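# Close the white door from inside until it latches

## Task

From inside the room, push the white door shut so that its latch catches and keeps it closed. Disturb nothing else and finish with both grippers holding nothing. Release the door and back away afterwards. The robot must not fall or be left leaning, or the task fails. Once everything has settled, during the final second both arms (hands included) and the lift must touch nothing at all, and the base may touch only fixed things, never movable ones such as parts, boxes, carts, lids or drawers.

## Robot and tools

Robot: a LinearBot, an omnidirectional wheeled base with a vertical column about 1.7 m tall. A carriage rides up the column (lift_m) and carries two identical six-joint arms, left and right, each ending in a two-finger gripper. The arm bases sit about 0.57 m + lift_m above the floor, and the carriage extends about 0.15 m below them. A hand reaches about 0.78 m from its shoulder but only about 0.38 m below its arm base. Parked arm joints 1-6: 0, 0.05, 0.05, 1.45, 0, 0; with both parked the robot is about 0.85 m wide and 0.65 m long.

Cameras: carriage_camera (fixed, forward, tilted about 20 degrees down), left_wrist_camera and right_wrist_camera (looking past the fingertips).

Frames: base frame has its origin on the floor under the base centre, x forward, y left, z up, in metres. left_hand and right_hand are reported in it as the midpoint between the finger pads, with quat_wxyz; the hand's z axis runs along the fingers and they open along its y axis. base_odometry is in the odometry frame (the base frame at scene start), from wheel turns only, so slip shows as travel; heading in rad, positive left, -3.142 to 3.142.

move: one action per call. "base" takes exactly one key, each a relative offset from where the base last reported itself: translate_m (forward +, -2 to 2 m), strafe_m (left +, -2 to 2 m), rotate_rad (counter-clockwise +, -6.3 to 6.3 rad). "joints" is a single object for both arms and the lift, keyed by name, each value an absolute target: lift_m 0 to 1 m; for each side (left_/right_) joint1_rad -2.617 to 3.054 (turn about vertical, 0 forward, + left), joint2_rad 0 to 3.141 (shoulder: 0 upper arm back and level, 1.57 upright, 3.14 forward), joint3_rad 0 to 3.141 (elbow: 0 folded, 3.14 straight), joint4_rad -1.57 to 1.57 (wrist pitch, + lifts fingertips), joint5_rad -1.57 to 1.57 (wrist yaw, + turns fingertips right, opposite to joint 1), joint6_rad -2.094 to 2.094 (roll about the fingers, + clockwise seen from the forearm), gripper_m 0 to 0.093 m (pad gap). Omitted joints keep pushing toward earlier targets. Optional "speeds" caps this action only: translate_m and strafe_m 0.02-0.5 m/s, rotate_rad 0.05-1.57 rad/s, lift_m 0.08-0.25 m/s (defaults are the maxima). Optional min_time_s (0.1-8 s) sets a minimum duration for arm and gripper motions; it makes arm paths straighter. "cameras" lists images to return (names above or "all"; [] none). A call without an action just reports state and images. Unknown keys make a call invalid; out-of-range values get it refused, and then later move, wait and finished_scene calls in the same reply are skipped (likewise after a stop that blocks the request).

wait(seconds 0-10): lets the scene run. zoom_image(camera, region [x0,y0,x1,y1] pixels, at most 504x504) enlarges part of the latest image. read_manual gives only licence text. finished_scene(scene) ends the scene irreversibly.

Result lines: "move" is "done" or the worst status. base_status/joint_status: done (for the base, wheels turned the full amount, even with slip); off_target (resting short, may still push); contact_stop or time_out (target dropped, holds in place); not_followed (a self-collision check withheld an arm's targets; the gripper still acts). on_its_own lists uncommanded behaviour; "held at" is a target. motor_effort is percent of maximum, + toward larger values, peak in brackets; readings carry sizeable error. Joint torques follow joint order; joints 1-3 wrap at ±28 N m. Motor temperatures are given per arm, joints then gripper. MOTOR HOT appears at 75 °C; at 100 °C that arm goes limp for 30-60 s (OVER-TEMPERATURE FAULT, statuses limit_stop_at_motor_heat; resend targets). Avoid leaving arms stretched out or pushing against something; parking cools them.

Cautions: the base stops on wheel strain but ignores the arms, so a drive can bend an arm against the door and still say done. Arms have no contact stop; blocked arms keep pressing and snap to target when freed. If stuck against something, back off about 0.2 m along the way you came. Hand readings may sit above the true hand, especially at long reach. Never let the arms collide or squeeze each other; to free withheld arms, resend one arm's readings with joint 1 rotated away, then the other. Tipping risk grows with a high carriage, outstretched arms, pushing or pulling, and abrupt stops; only images reveal a lean. Close the door firmly enough to latch but without slamming, then release, pull the arms back clear, and leave the base touching nothing movable.

Each tool is called after ">>>" by a JSON object that holds its "method" and its "body".

## Session

>>> {"method": "move", "body": {}}

Scene clock: 0.00 s.
Joint torques (N m): no reading
Motor temperatures (°C): left_arm=[30 32 35 29 27 30 27] | right_arm=[31 32 33 29 29 29 31]
base_odometry: x=+0.000 y=+0.000 heading=+0.000
base_status: not commanded
joint_positions: lift_m=+0.300 left_joint1_rad=-0.004 left_joint2_rad=+0.043 left_joint3_rad=+0.038 left_joint4_rad=+1.478 left_joint5_rad=-0.003 left_joint6_rad=-0.042 left_gripper_m=+0.09396 right_joint1_rad=-0.020 right_joint2_rad=+0.054 right_joint3_rad=+0.039 right_joint4_rad=+1.497 right_joint5_rad=+0.020 right_joint6_rad=+0.048 right_gripper_m=+0.09396
joint_status: not commanded
motor_effort: lift_m=+18 drive_wheels=+2
left_hand: x=+0.2409 y=+0.2976 z=+1.3090 quat_wxyz=(+0.999, -0.002, +0.049, -0.023) (m; base frame)
right_hand: x=+0.2394 y=-0.3011 z=+1.3095 quat_wxyz=(+0.999, +0.011, +0.044, +0.013) (m; base frame)
pictures: carriage_camera, left_wrist_camera, right_wrist_camera
Images, in order (width x height): carriage_camera 672x504, left_wrist_camera 672x504, right_wrist_camera 672x504.

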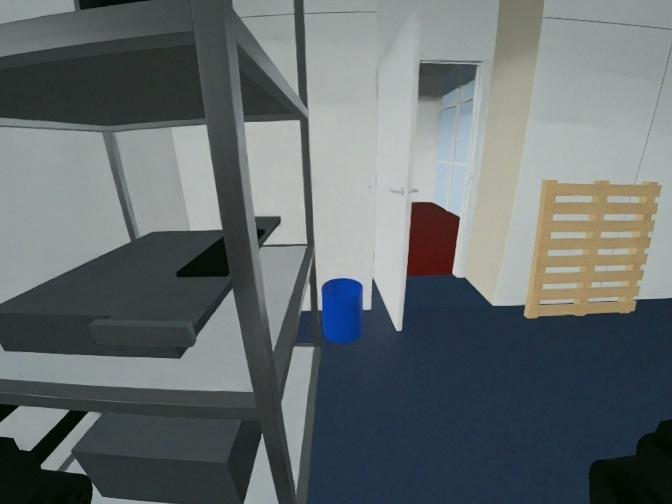

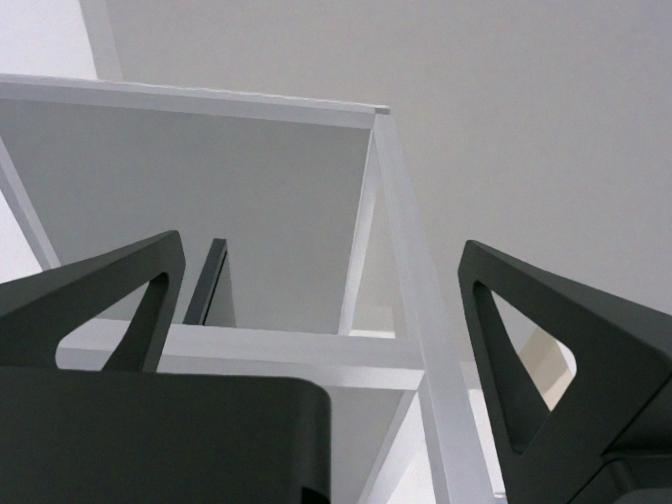

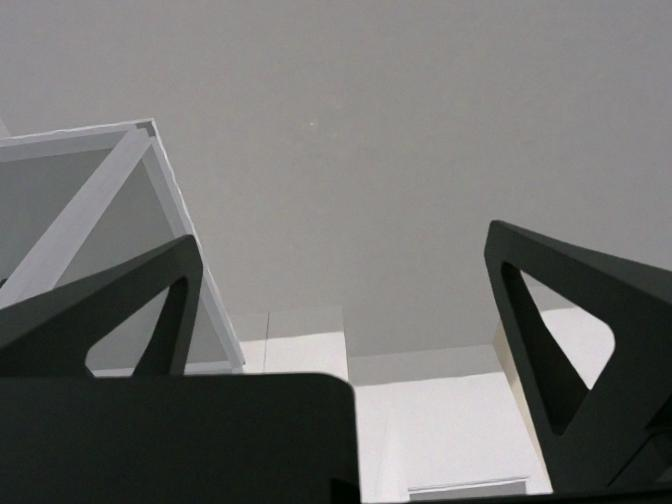

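>>> {"method": "move", "body": {"base": {"strafe_m":-0.5}}}

>>> {"method": "move", "body": {"base": {"translate_m":0.9}, "joints": {"lift_m":0.25,"left_gripper_m":0,"right_gripper_m":0}, "cameras": ["carriage_camera"]}}

Scene clock: 37.33 s.
Joint torques (N m): left_arm=[-0.1 4.1 5.55 -0.17 0.09 0.05] | right_arm=[-0.02 3.93 5.83 -0.3 -0.09 -0.05]
move: done
base_odometry: x=+0.000 y=-0.500 heading=-0.001
base_status: done
joint_positions: lift_m=+0.300 left_joint1_rad=-0.003 left_joint2_rad=+0.043 left_joint3_rad=+0.038 left_joint4_rad=+1.478 left_joint5_rad=-0.003 left_joint6_rad=-0.042 left_gripper_m=+0.09396 right_joint1_rad=-0.019 right_joint2_rad=+0.054 right_joint3_rad=+0.039 right_joint4_rad=+1.497 right_joint5_rad=+0.020 right_joint6_rad=+0.048 right_gripper_m=+0.09396
joint_status: not commanded
motor_effort: lift_m=+18(18) drive_wheels=-4(20)
left_hand: x=+0.2409 y=+0.2976 z=+1.3090 quat_wxyz=(+0.999, -0.002, +0.049, -0.022) (m; base frame)
right_hand: x=+0.2394 y=-0.3010 z=+1.3095 quat_wxyz=(+0.999, +0.011, +0.044, +0.014) (m; base frame)
pictures: none

Scene clock: 41.53 s.
Joint torques (N m): left_arm=[-0.21 4.1 5.49 -0.13 0.1 0.02] | right_arm=[-0.2 4.01 5.75 -0.31 -0.1 -0.06]
move: done
base_odometry: x=+0.900 y=-0.501 heading=-0.001
base_status: done
joint_positions: lift_m=+0.250 left_joint1_rad=-0.003 left_joint2_rad=+0.043 left_joint3_rad=+0.038 left_joint4_rad=+1.477 left_joint5_rad=-0.003 left_joint6_rad=-0.042 left_gripper_m=+0.00065 right_joint1_rad=-0.019 right_joint2_rad=+0.054 right_joint3_rad=+0.039 right_joint4_rad=+1.496 right_joint5_rad=+0.020 right_joint6_rad=+0.048 right_gripper_m=+0.00010
joint_status: all done
motor_effort: lift_m=+19(19) drive_wheels=-2(16)
left_hand: x=+0.2409 y=+0.2976 z=+1.2589 quat_wxyz=(+0.999, -0.002, +0.049, -0.022) (m; base frame)
right_hand: x=+0.2396 y=-0.3010 z=+1.2594 quat_wxyz=(+0.999, +0.011, +0.045, +0.014) (m; base frame)
pictures: carriage_camera
Images, in order (width x height): carriage_camera 672x504.

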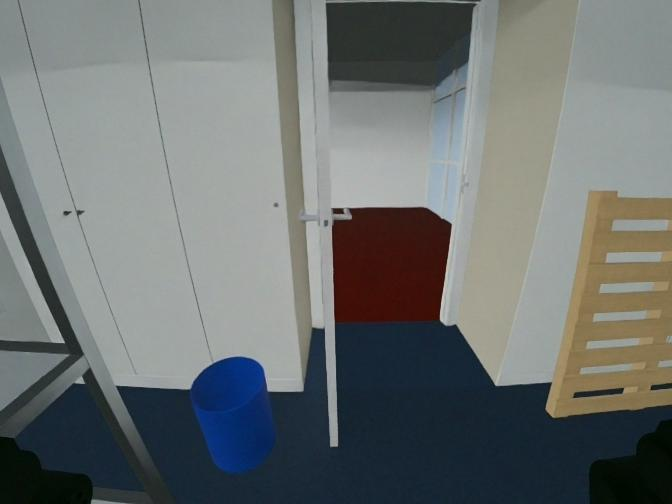

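>>> {"method": "move", "body": {"joints": {"left_joint1_rad":0,"left_joint2_rad":2.3,"left_joint3_rad":2.3,"left_joint4_rad":0,"left_joint5_rad":0,"left_joint6_rad":0}, "min_time_s": 2.5}}

>>> {"method": "move", "body": {"base": {"translate_m":0.4}, "speeds": {"translate_m":0.25}, "cameras": ["carriage_camera","left_wrist_camera"]}}

Scene clock: 58.13 s.
Joint torques (N m): left_arm=[0.14 -13.76 9.54 1.79 0.15 0.16] | right_arm=[-0.16 4.03 5.78 -0.28 -0.11 -0.05]
move: done
base_odometry: x=+0.900 y=-0.501 heading=-0.001
base_status: not commanded
joint_positions: lift_m=+0.250 left_joint1_rad=-0.003 left_joint2_rad=+2.291 left_joint3_rad=+2.272 left_joint4_rad=+0.013 left_joint5_rad=-0.003 left_joint6_rad=-0.011 left_gripper_m=+0.00064 right_joint1_rad=-0.019 right_joint2_rad=+0.054 right_joint3_rad=+0.039 right_joint4_rad=+1.496 right_joint5_rad=+0.020 right_joint6_rad=+0.048 right_gripper_m=+0.00010
joint_status: all done
motor_effort: lift_m=+18(19) drive_wheels=+0(5)
left_hand: x=+0.9011 y=+0.2954 z=+1.1965 quat_wxyz=(+0.705, -0.004, +0.709, -0.004) (m; base frame)
right_hand: x=+0.2396 y=-0.3010 z=+1.2595 quat_wxyz=(+0.999, +0.011, +0.045, +0.014) (m; base frame)
pictures: none

Scene clock: 61.03 s.
Joint torques (N m): left_arm=[0.1 6.13 5.65 7.68 0.11 0.16] | right_arm=[-0.14 4.08 5.87 -0.22 -0.1 -0.05]
Motor temperatures (°C): left_arm=[30 35 40 34 27 30 27] | right_arm=[31 34 35 29 29 29 31]
move: done
base_odometry: x=+1.299 y=-0.502 heading=-0.001
base_status: done
joint_positions: lift_m=+0.250 left_joint1_rad=-0.003 left_joint2_rad=+2.106 left_joint3_rad=+2.311 left_joint4_rad=-0.554 left_joint5_rad=-0.003 left_joint6_rad=-0.011 left_gripper_m=+0.00064 right_joint1_rad=-0.019 right_joint2_rad=+0.054 right_joint3_rad=+0.039 right_joint4_rad=+1.495 right_joint5_rad=+0.019 right_joint6_rad=+0.048 right_gripper_m=+0.00009
joint_status: not commanded
motor_effort: lift_m=+19(20) drive_wheels=+14(20)
left_hand: x=+0.8286 y=+0.2956 z=+1.1955 quat_wxyz=(+0.574, -0.004, +0.819, -0.003) (m; base frame)
right_hand: x=+0.2398 y=-0.3010 z=+1.2594 quat_wxyz=(+0.999, +0.011, +0.045, +0.014) (m; base frame)
pictures: carriage_camera, left_wrist_camera
Images, in order (width x height): carriage_camera 672x504, left_wrist_camera 672x504.

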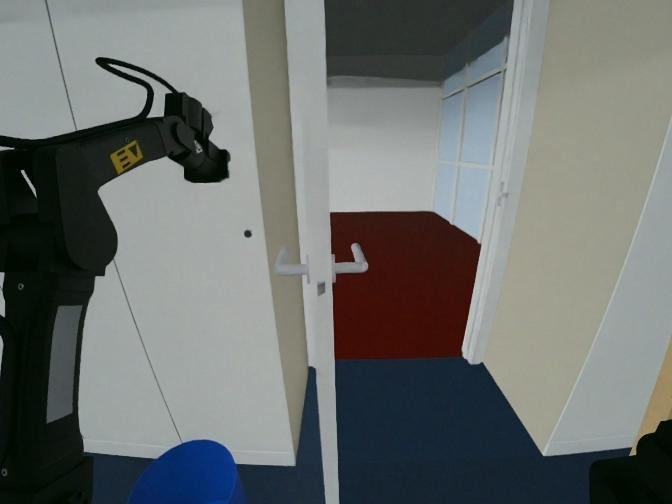

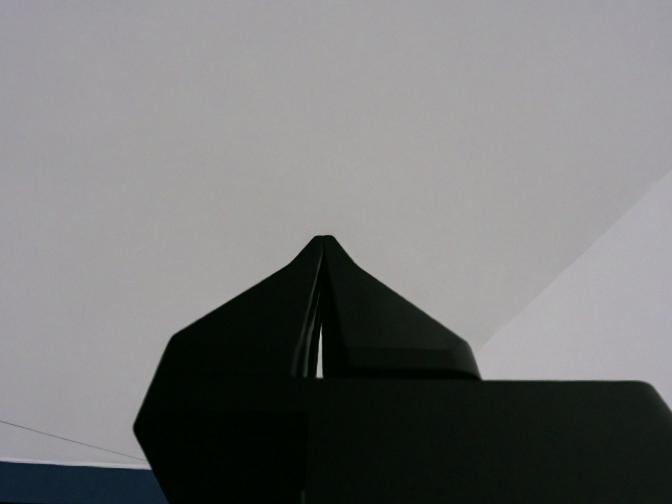

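>>> {"method": "move", "body": {"base": {"translate_m":-0.2}, "joints": {"lift_m":0.3}}}

>>> {"method": "move", "body": {"base": {"strafe_m":-0.2}, "speeds": {"strafe_m":0.15}, "cameras": ["carriage_camera","left_wrist_camera"]}}

Scene clock: 82.73 s.
Joint torques (N m): left_arm=[0.16 -15.12 7.04 2.12 0.15 0.16] | right_arm=[-0.29 3.96 5.81 -0.28 -0.1 -0.04]
Motor temperatures (°C): left_arm=[30 35 40 82 27 30 28] | right_arm=[31 34 35 29 29 29 31]
move: done
MOTOR HOT: joint 4 (wrist pitch) of the left arm reports 82 °C; the controller stops that arm at 100 °C. To cool a motor, set the load down, stop pushing, or move to a pose that needs little force.
base_odometry: x=+1.099 y=-0.502 heading=+0.000
base_status: done
joint_positions: lift_m=+0.300 left_joint1_rad=-0.003 left_joint2_rad=+2.304 left_joint3_rad=+2.300 left_joint4_rad=-0.015 left_joint5_rad=-0.003 left_joint6_rad=-0.010 left_gripper_m=+0.00064 right_joint1_rad=-0.019 right_joint2_rad=+0.054 right_joint3_rad=+0.039 right_joint4_rad=+1.496 right_joint5_rad=+0.019 right_joint6_rad=+0.048 right_gripper_m=+0.00009
joint_status: all done
motor_effort: lift_m=+17(21) drive_wheels=+8(11)
left_hand: x=+0.9030 y=+0.2953 z=+1.2445 quat_wxyz=(+0.700, -0.003, +0.714, -0.004) (m; base frame)
right_hand: x=+0.2396 y=-0.3010 z=+1.3095 quat_wxyz=(+0.999, +0.011, +0.045, +0.014) (m; base frame)
pictures: none

Scene clock: 84.97 s.
Joint torques (N m): left_arm=[-0.54 -14.99 7.19 2.06 0.19 0.13] | right_arm=[-0.35 3.99 5.78 -0.28 -0.1 -0.04]
Motor temperatures (°C): left_arm=[30 37 41 78 27 30 28] | right_arm=[31 34 35 29 29 29 31]
move: done
MOTOR HOT: still on. Joint 4 (wrist pitch) of the left arm reports 78 °C.
base_odometry: x=+1.099 y=-0.702 heading=+0.000
base_status: done
joint_positions: lift_m=+0.300 left_joint1_rad=+0.006 left_joint2_rad=+2.304 left_joint3_rad=+2.300 left_joint4_rad=-0.013 left_joint5_rad=-0.007 left_joint6_rad=-0.006 left_gripper_m=+0.00064 right_joint1_rad=-0.019 right_joint2_rad=+0.054 right_joint3_rad=+0.039 right_joint4_rad=+1.496 right_joint5_rad=+0.019 right_joint6_rad=+0.048 right_gripper_m=+0.00009
joint_status: not commanded
motor_effort: lift_m=+17(18) drive_wheels=-1(10)
left_hand: x=+0.9030 y=+0.3027 z=+1.2450 quat_wxyz=(+0.701, -0.007, +0.713, +0.003) (m; base frame)
right_hand: x=+0.2396 y=-0.3010 z=+1.3095 quat_wxyz=(+0.999, +0.011, +0.045, +0.014) (m; base frame)
pictures: carriage_camera, left_wrist_camera
Images, in order (width x height): carriage_camera 672x504, left_wrist_camera 672x504.

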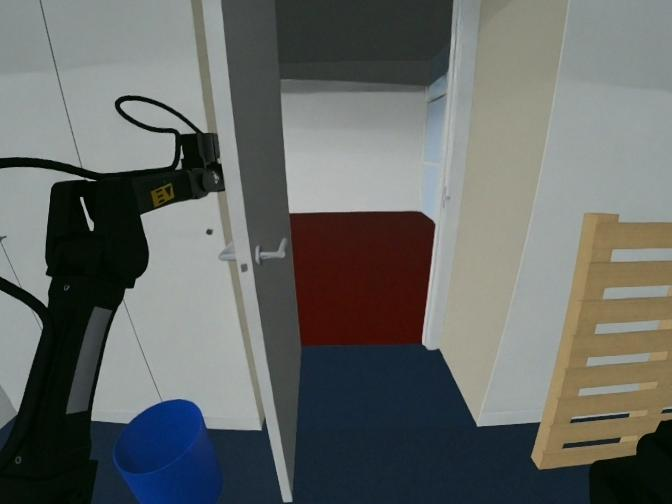

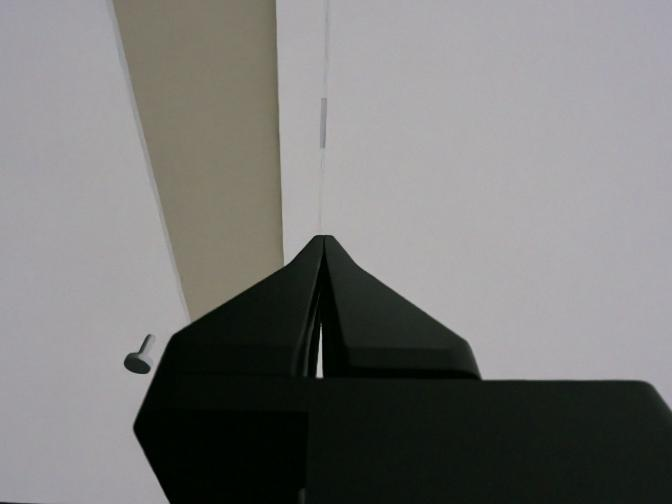

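>>> {"method": "move", "body": {"base": {"strafe_m":-0.35}, "speeds": {"strafe_m":0.2}, "cameras": ["carriage_camera","left_wrist_camera"]}}

Scene clock: 90.93 s.
Joint torques (N m): left_arm=[-0.16 -15.25 6.97 2.06 0.2 0.08] | right_arm=[-0.23 3.93 5.87 -0.29 -0.09 -0.05]
Motor temperatures (°C): left_arm=[30 41 41 69 27 30 28] | right_arm=[31 34 35 29 29 29 31]
move: done
MOTOR HOT: cleared for the motors of the left arm.
base_odometry: x=+1.099 y=-1.052 heading=+0.000
base_status: done
joint_positions: lift_m=+0.300 left_joint1_rad=+0.000 left_joint2_rad=+2.304 left_joint3_rad=+2.300 left_joint4_rad=-0.012 left_joint5_rad=-0.013 left_joint6_rad=-0.003 left_gripper_m=+0.00064 right_joint1_rad=-0.019 right_joint2_rad=+0.054 right_joint3_rad=+0.039 right_joint4_rad=+1.496 right_joint5_rad=+0.019 right_joint6_rad=+0.048 right_gripper_m=+0.00009
joint_status: not commanded
motor_effort: lift_m=+18(18) drive_wheels=+1(14)
left_hand: x=+0.9030 y=+0.2992 z=+1.2450 quat_wxyz=(+0.701, -0.006, +0.713, +0.003) (m; base frame)
right_hand: x=+0.2396 y=-0.3010 z=+1.3095 quat_wxyz=(+0.999, +0.011, +0.045, +0.014) (m; base frame)
pictures: carriage_camera, left_wrist_camera
Images, in order (width x height): carriage_camera 672x504, left_wrist_camera 672x504.

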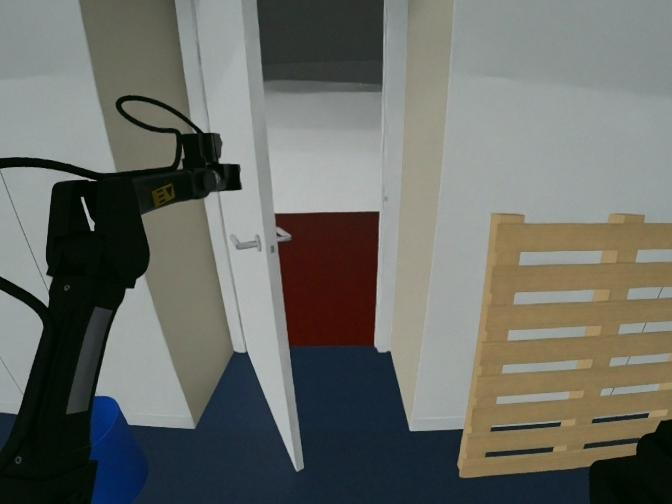

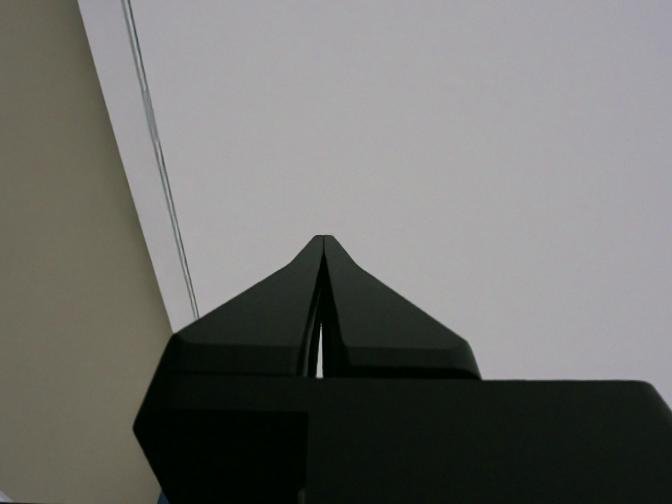

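>>> {"method": "move", "body": {"base": {"strafe_m":-0.2}, "speeds": {"strafe_m":0.2}}}

>>> {"method": "move", "body": {"base": {"translate_m":0.2}, "speeds": {"translate_m":0.15}, "cameras": ["carriage_camera","left_wrist_camera"]}}

Scene clock: 98.10 s.
Joint torques (N m): left_arm=[0.02 -15.17 7.09 2.08 0.27 0.11] | right_arm=[-0.24 3.92 5.81 -0.28 -0.1 -0.03]
Motor temperatures (°C): left_arm=[30 45 42 63 28 30 28] | right_arm=[31 34 35 29 29 29 31]
move: done
base_odometry: x=+1.099 y=-1.252 heading=-0.001
base_status: done
joint_positions: lift_m=+0.300 left_joint1_rad=-0.003 left_joint2_rad=+2.304 left_joint3_rad=+2.300 left_joint4_rad=-0.012 left_joint5_rad=-0.013 left_joint6_rad=-0.005 left_gripper_m=+0.00064 right_joint1_rad=-0.019 right_joint2_rad=+0.054 right_joint3_rad=+0.039 right_joint4_rad=+1.496 right_joint5_rad=+0.019 right_joint6_rad=+0.048 right_gripper_m=+0.00009
joint_status: not commanded
motor_effort: lift_m=+17(18) drive_wheels=+1(10)
left_hand: x=+0.9030 y=+0.2974 z=+1.2452 quat_wxyz=(+0.701, -0.005, +0.713, +0.002) (m; base frame)
right_hand: x=+0.2396 y=-0.3010 z=+1.3095 quat_wxyz=(+0.999, +0.011, +0.045, +0.014) (m; base frame)
pictures: none

Scene clock: 100.43 s.
Joint torques (N m): left_arm=[-0.64 -14.99 7.05 2.06 0.27 0.09] | right_arm=[-0.16 3.95 5.81 -0.32 -0.1 -0.05]
Motor temperatures (°C): left_arm=[30 46 42 63 28 30 28] | right_arm=[31 34 35 29 29 29 31]
move: done
base_odometry: x=+1.299 y=-1.252 heading=-0.001
base_status: done
joint_positions: lift_m=+0.300 left_joint1_rad=+0.007 left_joint2_rad=+2.304 left_joint3_rad=+2.300 left_joint4_rad=-0.007 left_joint5_rad=-0.015 left_joint6_rad=-0.005 left_gripper_m=+0.00064 right_joint1_rad=-0.019 right_joint2_rad=+0.054 right_joint3_rad=+0.039 right_joint4_rad=+1.496 right_joint5_rad=+0.019 right_joint6_rad=+0.048 right_gripper_m=+0.00009
joint_status: not commanded
motor_effort: lift_m=+17(18) drive_wheels=+4(12)
left_hand: x=+0.9030 y=+0.3043 z=+1.2465 quat_wxyz=(+0.703, -0.009, +0.711, +0.006) (m; base frame)
right_hand: x=+0.2395 y=-0.3010 z=+1.3095 quat_wxyz=(+0.999, +0.011, +0.045, +0.014) (m; base frame)
pictures: carriage_camera, left_wrist_camera
Images, in order (width x height): carriage_camera 672x504, left_wrist_camera 672x504.

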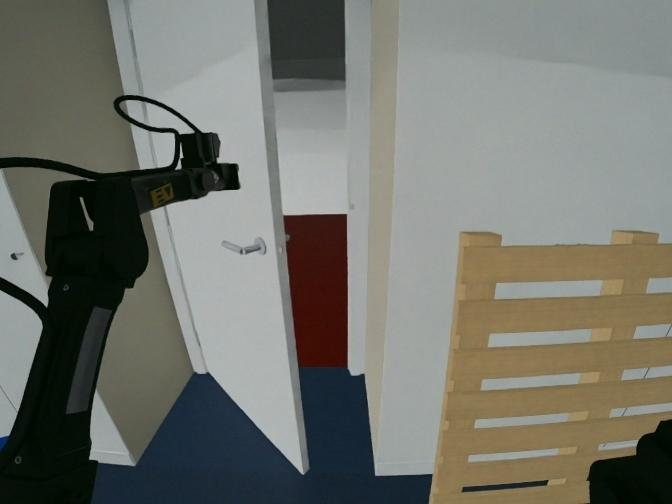

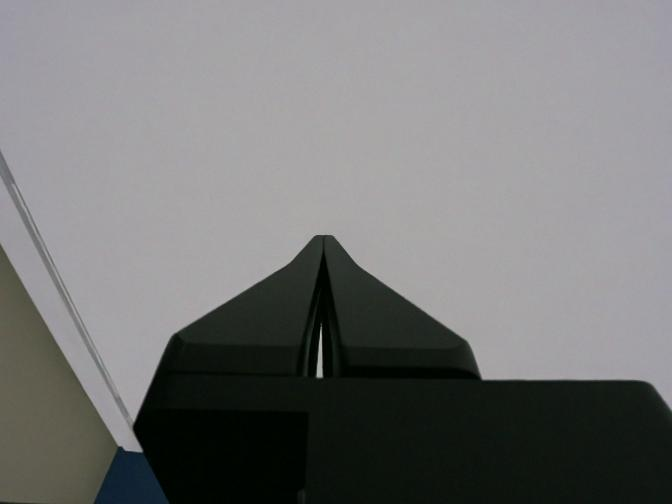

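>>> {"method": "move", "body": {"base": {"strafe_m":-0.13}, "speeds": {"strafe_m":0.2}}}

>>> {"method": "move", "body": {"base": {"translate_m":0.15}, "speeds": {"translate_m":0.15}, "cameras": ["carriage_camera"]}}

Scene clock: 117.00 s.
Joint torques (N m): left_arm=[-0.12 -15.1 6.99 2 0.25 0.11] | right_arm=[-0.25 3.92 5.78 -0.31 -0.1 -0.05]
Motor temperatures (°C): left_arm=[30 52 43 61 28 30 28] | right_arm=[31 34 36 29 29 29 31]
move: done
base_odometry: x=+1.299 y=-1.382 heading=-0.001
base_status: done
joint_positions: lift_m=+0.300 left_joint1_rad=-0.003 left_joint2_rad=+2.304 left_joint3_rad=+2.300 left_joint4_rad=-0.007 left_joint5_rad=-0.013 left_joint6_rad=-0.005 left_gripper_m=+0.00064 right_joint1_rad=-0.019 right_joint2_rad=+0.054 right_joint3_rad=+0.039 right_joint4_rad=+1.496 right_joint5_rad=+0.019 right_joint6_rad=+0.048 right_gripper_m=+0.00009
joint_status: not commanded
motor_effort: lift_m=+17(18) drive_wheels=+1(16)
left_hand: x=+0.9030 y=+0.2977 z=+1.2465 quat_wxyz=(+0.703, -0.005, +0.711, +0.002) (m; base frame)
right_hand: x=+0.2395 y=-0.3010 z=+1.3095 quat_wxyz=(+0.999, +0.011, +0.045, +0.014) (m; base frame)
pictures: none

Scene clock: 119.00 s.
Joint torques (N m): left_arm=[-0.68 -15.1 6.97 1.99 0.29 0.09] | right_arm=[-0.18 4.01 5.82 -0.31 -0.09 -0.06]
Motor temperatures (°C): left_arm=[30 53 43 61 28 30 28] | right_arm=[31 34 36 29 29 29 31]
move: done
base_odometry: x=+1.449 y=-1.382 heading=-0.001
base_status: done
joint_positions: lift_m=+0.300 left_joint1_rad=+0.007 left_joint2_rad=+2.304 left_joint3_rad=+2.300 left_joint4_rad=-0.006 left_joint5_rad=-0.015 left_joint6_rad=-0.005 left_gripper_m=+0.00063 right_joint1_rad=-0.019 right_joint2_rad=+0.054 right_joint3_rad=+0.039 right_joint4_rad=+1.496 right_joint5_rad=+0.019 right_joint6_rad=+0.048 right_gripper_m=+0.00009
joint_status: not commanded
motor_effort: lift_m=+17(18) drive_wheels=+3(11)
left_hand: x=+0.9030 y=+0.3043 z=+1.2465 quat_wxyz=(+0.703, -0.009, +0.711, +0.006) (m; base frame)
right_hand: x=+0.2395 y=-0.3010 z=+1.3095 quat_wxyz=(+0.999, +0.011, +0.045, +0.014) (m; base frame)
pictures: carriage_camera
Images, in order (width x height): carriage_camera 672x504.

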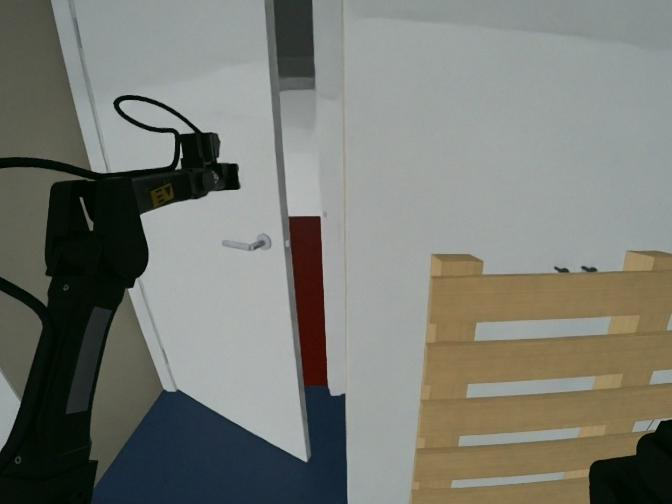

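>>> {"method": "move", "body": {"base": {"translate_m":-0.2}, "speeds": {"translate_m":0.3}}}

>>> {"method": "move", "body": {"base": {"strafe_m":0.6}, "joints": {"left_joint1_rad":0,"left_joint2_rad":0.05,"left_joint3_rad":0.05,"left_joint4_rad":1.45,"right_joint1_rad":0,"right_joint2_rad":2.3,"right_joint3_rad":2.3,"right_joint4_rad":0,"right_joint5_rad":0,"right_joint6_rad":0}, "min_time_s": 2.5, "cameras": ["carriage_camera","right_wrist_camera"]}}

Scene clock: 132.83 s.
Joint torques (N m): left_arm=[-0.53 -15.16 7.13 2.05 0.28 0.09] | right_arm=[-0.27 3.99 5.81 -0.28 -0.1 -0.05]
Motor temperatures (°C): left_arm=[30 56 43 61 28 30 28] | right_arm=[31 34 36 29 29 29 31]
move: done
base_odometry: x=+1.249 y=-1.382 heading=-0.001
base_status: done
joint_positions: lift_m=+0.300 left_joint1_rad=+0.007 left_joint2_rad=+2.304 left_joint3_rad=+2.300 left_joint4_rad=-0.005 left_joint5_rad=-0.014 left_joint6_rad=-0.005 left_gripper_m=+0.00063 right_joint1_rad=-0.019 right_joint2_rad=+0.054 right_joint3_rad=+0.039 right_joint4_rad=+1.497 right_joint5_rad=+0.019 right_joint6_rad=+0.048 right_gripper_m=+0.00009
joint_status: not commanded
motor_effort: lift_m=+18(18) drive_wheels=+1(12)
left_hand: x=+0.9030 y=+0.3042 z=+1.2468 quat_wxyz=(+0.704, -0.009, +0.710, +0.006) (m; base frame)
right_hand: x=+0.2394 y=-0.3010 z=+1.3095 quat_wxyz=(+0.999, +0.011, +0.045, +0.014) (m; base frame)
pictures: none

Scene clock: 136.23 s.
Joint torques (N m): left_arm=[-0.13 3.08 4.62 0.05 0.25 0.1] | right_arm=[0.2 -12.77 10.41 2.17 -0.18 -0.12]
Motor temperatures (°C): left_arm=[30 54 43 60 28 30 28] | right_arm=[31 35 36 29 29 29 31]
move: done
base_odometry: x=+1.249 y=-0.782 heading=-0.001
base_status: done
joint_positions: lift_m=+0.300 left_joint1_rad=+0.000 left_joint2_rad=+0.057 left_joint3_rad=+0.058 left_joint4_rad=+1.436 left_joint5_rad=-0.010 left_joint6_rad=-0.005 left_gripper_m=+0.00063 right_joint1_rad=-0.005 right_joint2_rad=+2.288 right_joint3_rad=+2.272 right_joint4_rad=+0.009 right_joint5_rad=+0.011 right_joint6_rad=+0.008 right_gripper_m=+0.00009
joint_status: all done
motor_effort: lift_m=+18(18) drive_wheels=-1(15)
left_hand: x=+0.2495 y=+0.2988 z=+1.3131 quat_wxyz=(+0.998, -0.005, +0.067, -0.002) (m; base frame)
right_hand: x=+0.9005 y=-0.3026 z=+1.2473 quat_wxyz=(+0.705, +0.009, +0.710, -0.003) (m; base frame)
pictures: carriage_camera, right_wrist_camera
Images, in order (width x height): carriage_camera 672x504, right_wrist_camera 672x504.

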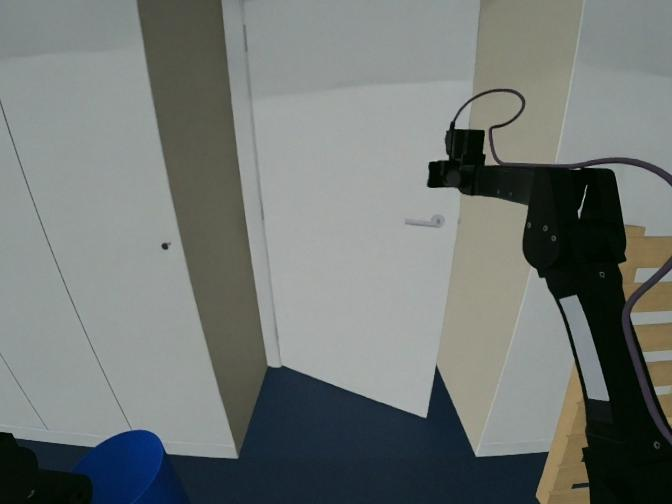

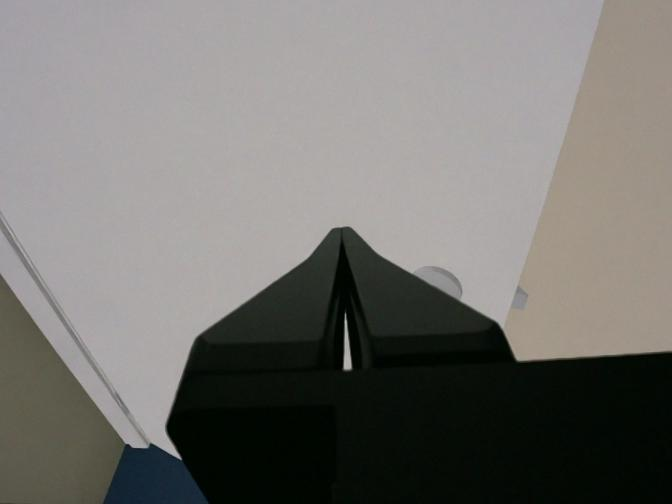

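>>> {"method": "move", "body": {"base": {"translate_m":0.3}, "speeds": {"translate_m":0.15}, "cameras": ["carriage_camera","right_wrist_camera"]}}

Scene clock: 142.23 s.
Joint torques (N m): left_arm=[-0.24 3.14 4.6 -0.03 0.19 0.11] | right_arm=[-0.8 -12.9 9.7 2.28 0.04 -0.12]
Motor temperatures (°C): left_arm=[30 50 42 57 28 30 28] | right_arm=[31 38 37 31 29 29 31]
move: done
base_odometry: x=+1.549 y=-0.782 heading=-0.001
base_status: done
joint_positions: lift_m=+0.300 left_joint1_rad=+0.000 left_joint2_rad=+0.057 left_joint3_rad=+0.058 left_joint4_rad=+1.443 left_joint5_rad=-0.010 left_joint6_rad=-0.005 left_gripper_m=+0.00063 right_joint1_rad=+0.007 right_joint2_rad=+2.289 right_joint3_rad=+2.278 right_joint4_rad=-0.001 right_joint5_rad=-0.013 right_joint6_rad=+0.007 right_gripper_m=+0.00009
joint_status: not commanded
motor_effort: lift_m=+18(18) drive_wheels=-1(13)
left_hand: x=+0.2474 y=+0.2988 z=+1.3133 quat_wxyz=(+0.998, -0.005, +0.063, -0.002) (m; base frame)
right_hand: x=+0.9002 y=-0.2899 z=+1.2475 quat_wxyz=(+0.703, -0.005, +0.711, +0.009) (m; base frame)
pictures: carriage_camera, right_wrist_camera
Images, in order (width x height): carriage_camera 672x504, right_wrist_camera 672x504.

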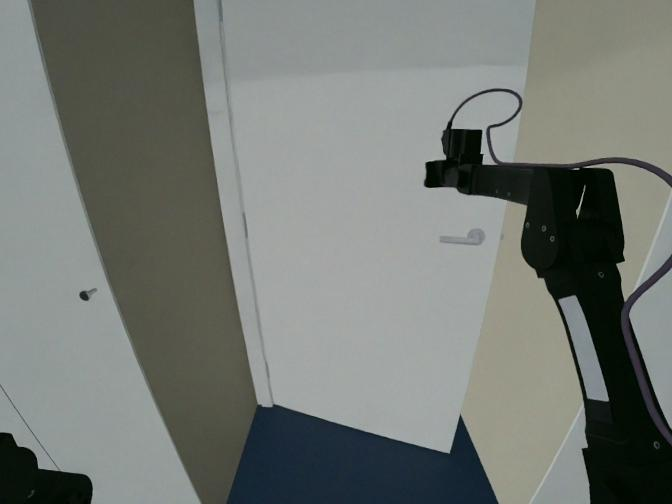

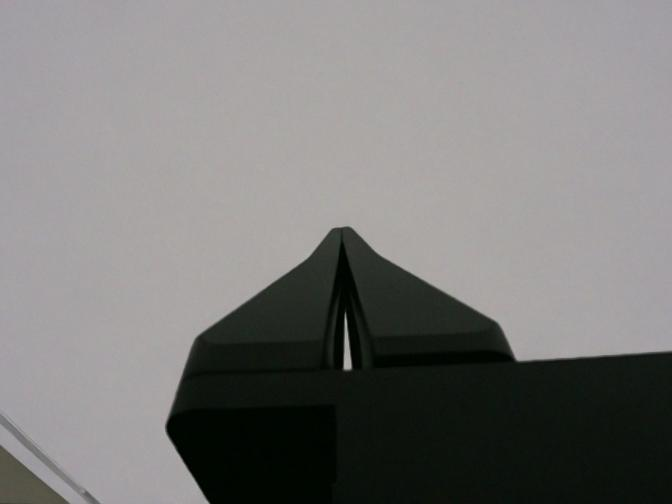

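>>> {"method": "move", "body": {"base": {"translate_m":0.1}, "speeds": {"translate_m":0.1}}}

>>> {"method": "move", "body": {"base": {"strafe_m":-0.1}, "speeds": {"strafe_m":0.15}, "cameras": ["carriage_camera"]}}

Scene clock: 153.83 s.
Joint torques (N m): left_arm=[-0.1 3.18 4.56 -0.08 0.22 0.1] | right_arm=[-0.69 -12.97 9.74 2.32 0.06 -0.12]
Motor temperatures (°C): left_arm=[30 45 41 54 28 30 28] | right_arm=[31 45 37 33 29 29 31]
move: done
base_odometry: x=+1.649 y=-0.782 heading=+0.000
base_status: done
joint_positions: lift_m=+0.300 left_joint1_rad=+0.000 left_joint2_rad=+0.057 left_joint3_rad=+0.058 left_joint4_rad=+1.446 left_joint5_rad=-0.009 left_joint6_rad=-0.005 left_gripper_m=+0.00063 right_joint1_rad=+0.007 right_joint2_rad=+2.290 right_joint3_rad=+2.281 right_joint4_rad=-0.004 right_joint5_rad=-0.013 right_joint6_rad=+0.007 right_gripper_m=+0.00009
joint_status: not commanded
motor_effort: lift_m=+18(18) drive_wheels=-2(15)
left_hand: x=+0.2467 y=+0.2988 z=+1.3134 quat_wxyz=(+0.998, -0.005, +0.062, -0.002) (m; base frame)
right_hand: x=+0.9004 y=-0.2898 z=+1.2473 quat_wxyz=(+0.702, -0.005, +0.712, +0.010) (m; base frame)
pictures: none

Scene clock: 155.40 s.
Joint torques (N m): left_arm=[-0.13 3.21 4.59 -0.07 0.23 0.1] | right_arm=[-0.47 -12.97 9.54 2.33 0.05 -0.13]
move: done
base_odometry: x=+1.649 y=-0.882 heading=+0.000
base_status: done
joint_positions: lift_m=+0.300 left_joint1_rad=+0.000 left_joint2_rad=+0.057 left_joint3_rad=+0.058 left_joint4_rad=+1.446 left_joint5_rad=-0.009 left_joint6_rad=-0.005 left_gripper_m=+0.00063 right_joint1_rad=+0.004 right_joint2_rad=+2.290 right_joint3_rad=+2.281 right_joint4_rad=-0.003 right_joint5_rad=-0.013 right_joint6_rad=+0.007 right_gripper_m=+0.00008
joint_status: not commanded
motor_effort: lift_m=+18(18) drive_wheels=-1(12)
left_hand: x=+0.2467 y=+0.2987 z=+1.3134 quat_wxyz=(+0.998, -0.005, +0.062, -0.002) (m; base frame)
right_hand: x=+0.9004 y=-0.2922 z=+1.2475 quat_wxyz=(+0.703, -0.003, +0.711, +0.008) (m; base frame)
pictures: carriage_camera
Images, in order (width x height): carriage_camera 672x504.

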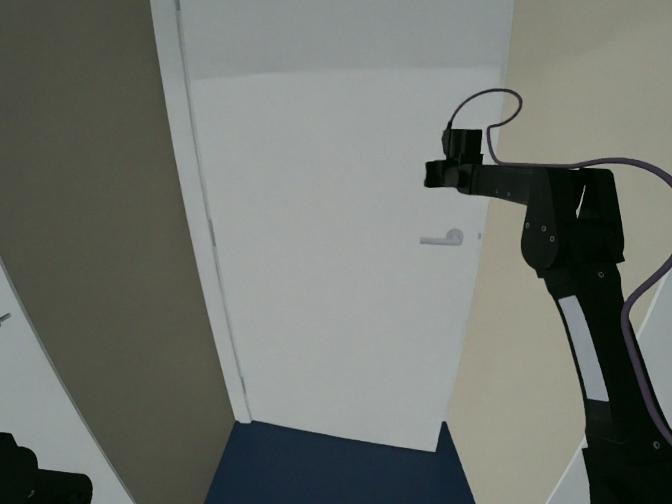

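>>> {"method": "move", "body": {"base": {"translate_m":0.13}, "speeds": {"translate_m":0.1}, "cameras": ["carriage_camera"]}}

Scene clock: 159.93 s.
Joint torques (N m): left_arm=[-0.18 3.26 4.66 -0.06 0.2 0.09] | right_arm=[-0.43 -13.08 9.61 2.29 0.04 -0.12]
move: done
base_odometry: x=+1.779 y=-0.883 heading=-0.001
base_status: done
joint_positions: lift_m=+0.300 left_joint1_rad=+0.000 left_joint2_rad=+0.057 left_joint3_rad=+0.058 left_joint4_rad=+1.447 left_joint5_rad=-0.009 left_joint6_rad=-0.005 left_gripper_m=+0.00063 right_joint1_rad=+0.004 right_joint2_rad=+2.291 right_joint3_rad=+2.281 right_joint4_rad=-0.004 right_joint5_rad=-0.011 right_joint6_rad=+0.007 right_gripper_m=+0.00008
joint_status: not commanded
motor_effort: lift_m=+18(18) drive_wheels=-1(12)
left_hand: x=+0.2465 y=+0.2987 z=+1.3134 quat_wxyz=(+0.998, -0.005, +0.061, -0.002) (m; base frame)
right_hand: x=+0.9006 y=-0.2925 z=+1.2467 quat_wxyz=(+0.702, -0.003, +0.712, +0.008) (m; base frame)
pictures: carriage_camera
Images, in order (width x height): carriage_camera 672x504.

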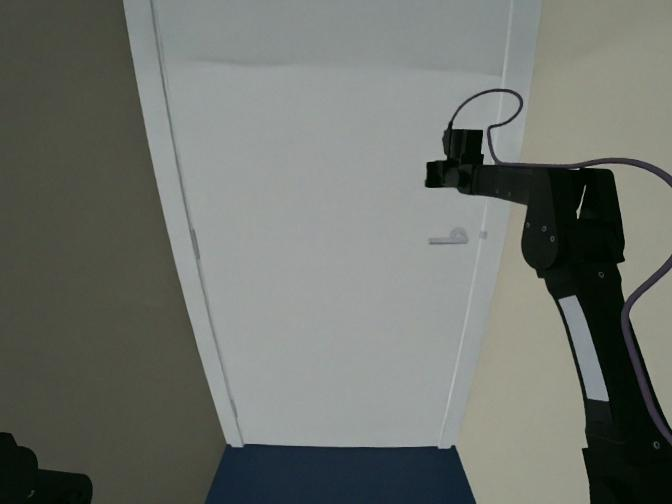

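>>> {"method": "move", "body": {"base": {"translate_m":0.06}, "speeds": {"translate_m":0.06}, "cameras": ["carriage_camera"]}}

Scene clock: 168.33 s.
Joint torques (N m): left_arm=[-0.17 2.99 4.81 -0.08 0.2 0.11] | right_arm=[-0.49 -0.12 9.37 6.37 0 -0.14]
move: done
base_odometry: x=+1.839 y=-0.883 heading=-0.001
base_status: done
joint_positions: lift_m=+0.300 left_joint1_rad=+0.000 left_joint2_rad=+0.057 left_joint3_rad=+0.056 left_joint4_rad=+1.448 left_joint5_rad=-0.009 left_joint6_rad=-0.005 left_gripper_m=+0.00063 right_joint1_rad=+0.004 right_joint2_rad=+2.158 right_joint3_rad=+2.281 right_joint4_rad=-0.367 right_joint5_rad=-0.008 right_joint6_rad=+0.007 right_gripper_m=+0.00008
joint_status: not commanded
motor_effort: lift_m=+18(18) drive_wheels=+13(19)
left_hand: x=+0.2468 y=+0.2987 z=+1.3130 quat_wxyz=(+0.998, -0.004, +0.062, -0.002) (m; base frame)
right_hand: x=+0.8558 y=-0.2932 z=+1.2440 quat_wxyz=(+0.616, -0.001, +0.788, +0.006) (m; base frame)
pictures: carriage_camera
Images, in order (width x height): carriage_camera 672x504.

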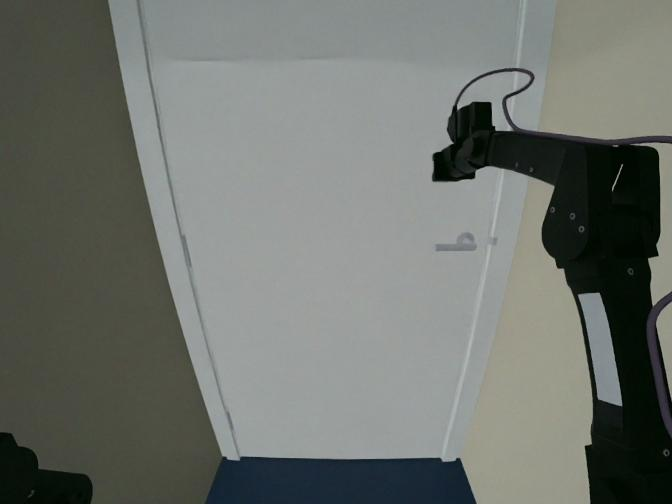

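>>> {"method": "zoom_image", "body": {"camera": "carriage_camera", "region": [420, 180, 560, 285]}}

Scaled by 3.600 from the camera's 672x504 image, which has a finer 960x720 frame.

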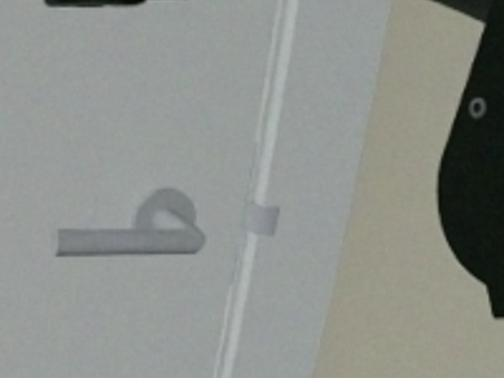

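>>> {"method": "move", "body": {"base": {"translate_m":-0.1}, "cameras": ["carriage_camera"]}}

>>> {"method": "zoom_image", "body": {"camera": "carriage_camera", "region": [400, 200, 540, 305]}}

>>> {"method": "zoom_image", "body": {"camera": "carriage_camera", "region": [390, 370, 530, 475]}}

Scene clock: 185.63 s.
Joint torques (N m): left_arm=[-0.09 3.07 4.68 -0.12 0.21 0.09] | right_arm=[-0.47 -13.79 9.29 2.42 -0.01 -0.11]
Motor temperatures (°C): left_arm=[30 38 40 49 28 30 28] | right_arm=[31 43 41 69 29 29 31]
move: done
base_odometry: x=+1.739 y=-0.883 heading=-0.001
base_status: done
joint_positions: lift_m=+0.300 left_joint1_rad=+0.000 left_joint2_rad=+0.057 left_joint3_rad=+0.056 left_joint4_rad=+1.450 left_joint5_rad=-0.009 left_joint6_rad=-0.005 left_gripper_m=+0.00063 right_joint1_rad=+0.004 right_joint2_rad=+2.299 right_joint3_rad=+2.283 right_joint4_rad=-0.011 right_joint5_rad=-0.007 right_joint6_rad=+0.007 right_gripper_m=+0.00008
joint_status: not commanded
motor_effort: lift_m=+18(18) drive_wheels=+5(13)
left_hand: x=+0.2466 y=+0.2987 z=+1.3129 quat_wxyz=(+0.998, -0.004, +0.061, -0.002) (m; base frame)
right_hand: x=+0.9025 y=-0.2931 z=+1.2410 quat_wxyz=(+0.698, -0.001, +0.716, +0.006) (m; base frame)
pictures: carriage_camera
Images, in order (width x height): carriage_camera 672x504.

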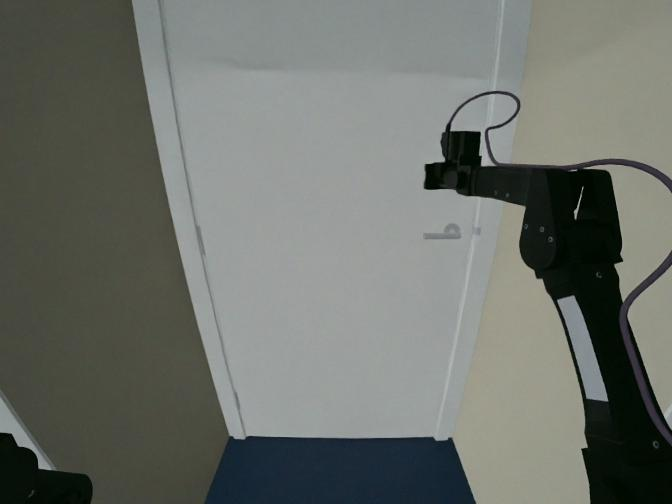

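Scaled by 3.600 from the camera's 672x504 image, which has a finer 960x720 frame.

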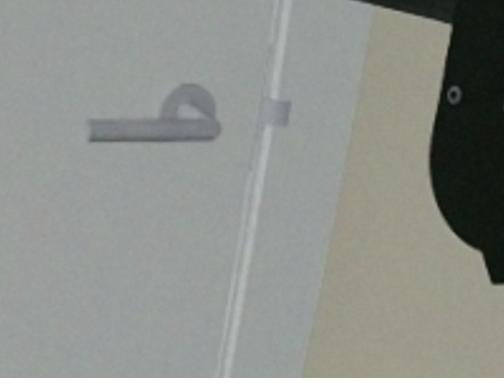

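Scaled by 3.600 from the camera's 672x504 image, which has a finer 960x720 frame.

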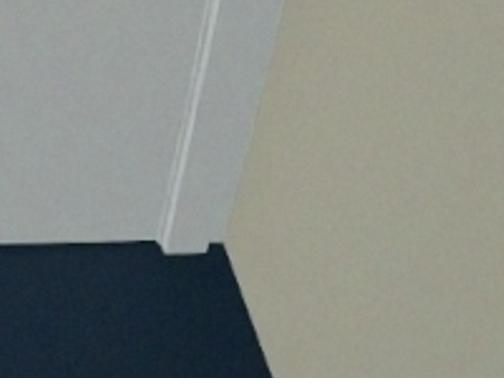

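>>> {"method": "move", "body": {"base": {"translate_m":-0.15}}}

>>> {"method": "move", "body": {"joints": {"lift_m":0.42,"right_joint2_rad":2.9,"right_joint3_rad":2.9,"right_joint4_rad":0.05}, "min_time_s": 2}}

>>> {"method": "move", "body": {"base": {"translate_m":0.13}, "speeds": {"translate_m":0.1}}}

>>> {"method": "move", "body": {"base": {"translate_m":0.04}, "speeds": {"translate_m":0.04}, "cameras": ["carriage_camera"]}}

Scene clock: 205.87 s.
Joint torques (N m): left_arm=[-0.1 3.1 4.71 -0.15 0.21 0.08] | right_arm=[-0.47 -13.9 9.37 2.35 0 -0.12]
Motor temperatures (°C): left_arm=[30 37 40 47 28 30 28] | right_arm=[31 48 40 55 29 29 31]
move: done
base_odometry: x=+1.589 y=-0.883 heading=-0.001
base_status: done
joint_positions: lift_m=+0.300 left_joint1_rad=+0.000 left_joint2_rad=+0.057 left_joint3_rad=+0.056 left_joint4_rad=+1.450 left_joint5_rad=-0.009 left_joint6_rad=-0.005 left_gripper_m=+0.00063 right_joint1_rad=+0.004 right_joint2_rad=+2.299 right_joint3_rad=+2.283 right_joint4_rad=-0.004 right_joint5_rad=-0.007 right_joint6_rad=+0.007 right_gripper_m=+0.00008
joint_status: not commanded
motor_effort: lift_m=+18(18) drive_wheels=-1(14)
left_hand: x=+0.2465 y=+0.2987 z=+1.3129 quat_wxyz=(+0.998, -0.004, +0.061, -0.002) (m; base frame)
right_hand: x=+0.9025 y=-0.2931 z=+1.2427 quat_wxyz=(+0.700, -0.002, +0.714, +0.006) (m; base frame)
pictures: none

Scene clock: 208.17 s.
Joint torques (N m): left_arm=[-0.16 3.23 5.01 -0.11 0.18 0.1] | right_arm=[-0.55 -15.1 10.4 2.38 -0.01 -0.11]
move: done
base_odometry: x=+1.589 y=-0.883 heading=-0.001
base_status: not commanded
joint_positions: lift_m=+0.420 left_joint1_rad=+0.000 left_joint2_rad=+0.054 left_joint3_rad=+0.053 left_joint4_rad=+1.450 left_joint5_rad=-0.009 left_joint6_rad=-0.005 left_gripper_m=+0.00063 right_joint1_rad=+0.004 right_joint2_rad=+2.883 right_joint3_rad=+2.872 right_joint4_rad=+0.037 right_joint5_rad=-0.007 right_joint6_rad=+0.007 right_gripper_m=+0.00008
joint_status: all done
motor_effort: lift_m=+17(21) drive_wheels=+0(2)
left_hand: x=+0.2464 y=+0.2987 z=+1.4322 quat_wxyz=(+0.998, -0.004, +0.061, -0.002) (m; base frame)
right_hand: x=+0.9818 y=-0.2928 z=+1.2456 quat_wxyz=(+0.716, -0.002, +0.698, +0.006) (m; base frame)
pictures: none

Scene clock: 210.17 s.
Joint torques (N m): left_arm=[-0.13 3.54 5.09 -0.14 0.21 0.1] | right_arm=[-0.64 -12.27 7.21 4.19 0.12 -0.13]
move: done
base_odometry: x=+1.719 y=-0.883 heading=-0.002
base_status: done
joint_positions: lift_m=+0.420 left_joint1_rad=+0.000 left_joint2_rad=+0.054 left_joint3_rad=+0.051 left_joint4_rad=+1.450 left_joint5_rad=-0.009 left_joint6_rad=-0.005 left_gripper_m=+0.00063 right_joint1_rad=+0.006 right_joint2_rad=+2.852 right_joint3_rad=+2.903 right_joint4_rad=-0.123 right_joint5_rad=-0.021 right_joint6_rad=+0.007 right_gripper_m=+0.00008
joint_status: not commanded
motor_effort: lift_m=+18(19) drive_wheels=+10(26)
left_hand: x=+0.2469 y=+0.2987 z=+1.4317 quat_wxyz=(+0.998, -0.004, +0.062, -0.002) (m; base frame)
right_hand: x=+0.9749 y=-0.2893 z=+1.2443 quat_wxyz=(+0.681, -0.007, +0.732, +0.012) (m; base frame)
pictures: none

Scene clock: 211.67 s.
Joint torques (N m): left_arm=[-0.27 3.36 4.86 -0.12 0.21 0.14] | right_arm=[-0.59 -2.56 4.08 7.7 0.5 -0.13]
Motor temperatures (°C): left_arm=[30 37 40 46 28 30 28] | right_arm=[31 50 40 58 29 29 31]
move: done
base_odometry: x=+1.758 y=-0.883 heading=-0.002
base_status: done
joint_positions: lift_m=+0.420 left_joint1_rad=+0.000 left_joint2_rad=+0.054 left_joint3_rad=+0.051 left_joint4_rad=+1.450 left_joint5_rad=-0.009 left_joint6_rad=-0.005 left_gripper_m=+0.00063 right_joint1_rad=+0.006 right_joint2_rad=+2.747 right_joint3_rad=+2.933 right_joint4_rad=-0.496 right_joint5_rad=-0.063 right_joint6_rad=+0.007 right_gripper_m=+0.00008
joint_status: not commanded
motor_effort: lift_m=+18(19) drive_wheels=+15(25)
left_hand: x=+0.2468 y=+0.2987 z=+1.4317 quat_wxyz=(+0.998, -0.004, +0.061, -0.002) (m; base frame)
right_hand: x=+0.9423 y=-0.2824 z=+1.2455 quat_wxyz=(+0.589, -0.018, +0.807, +0.029) (m; base frame)
pictures: carriage_camera
Images, in order (width x height): carriage_camera 672x504.

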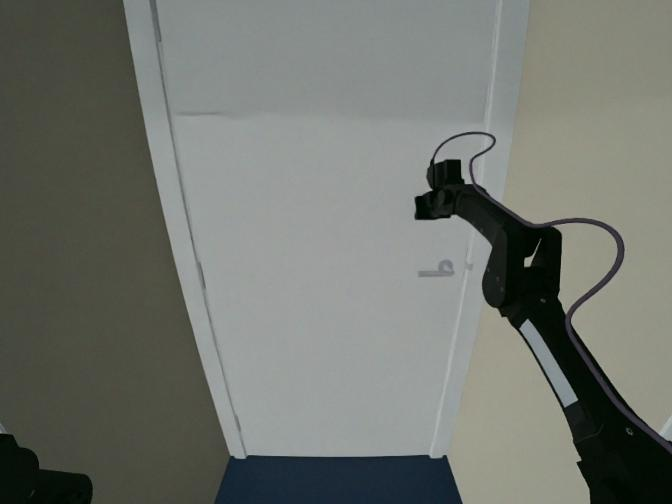

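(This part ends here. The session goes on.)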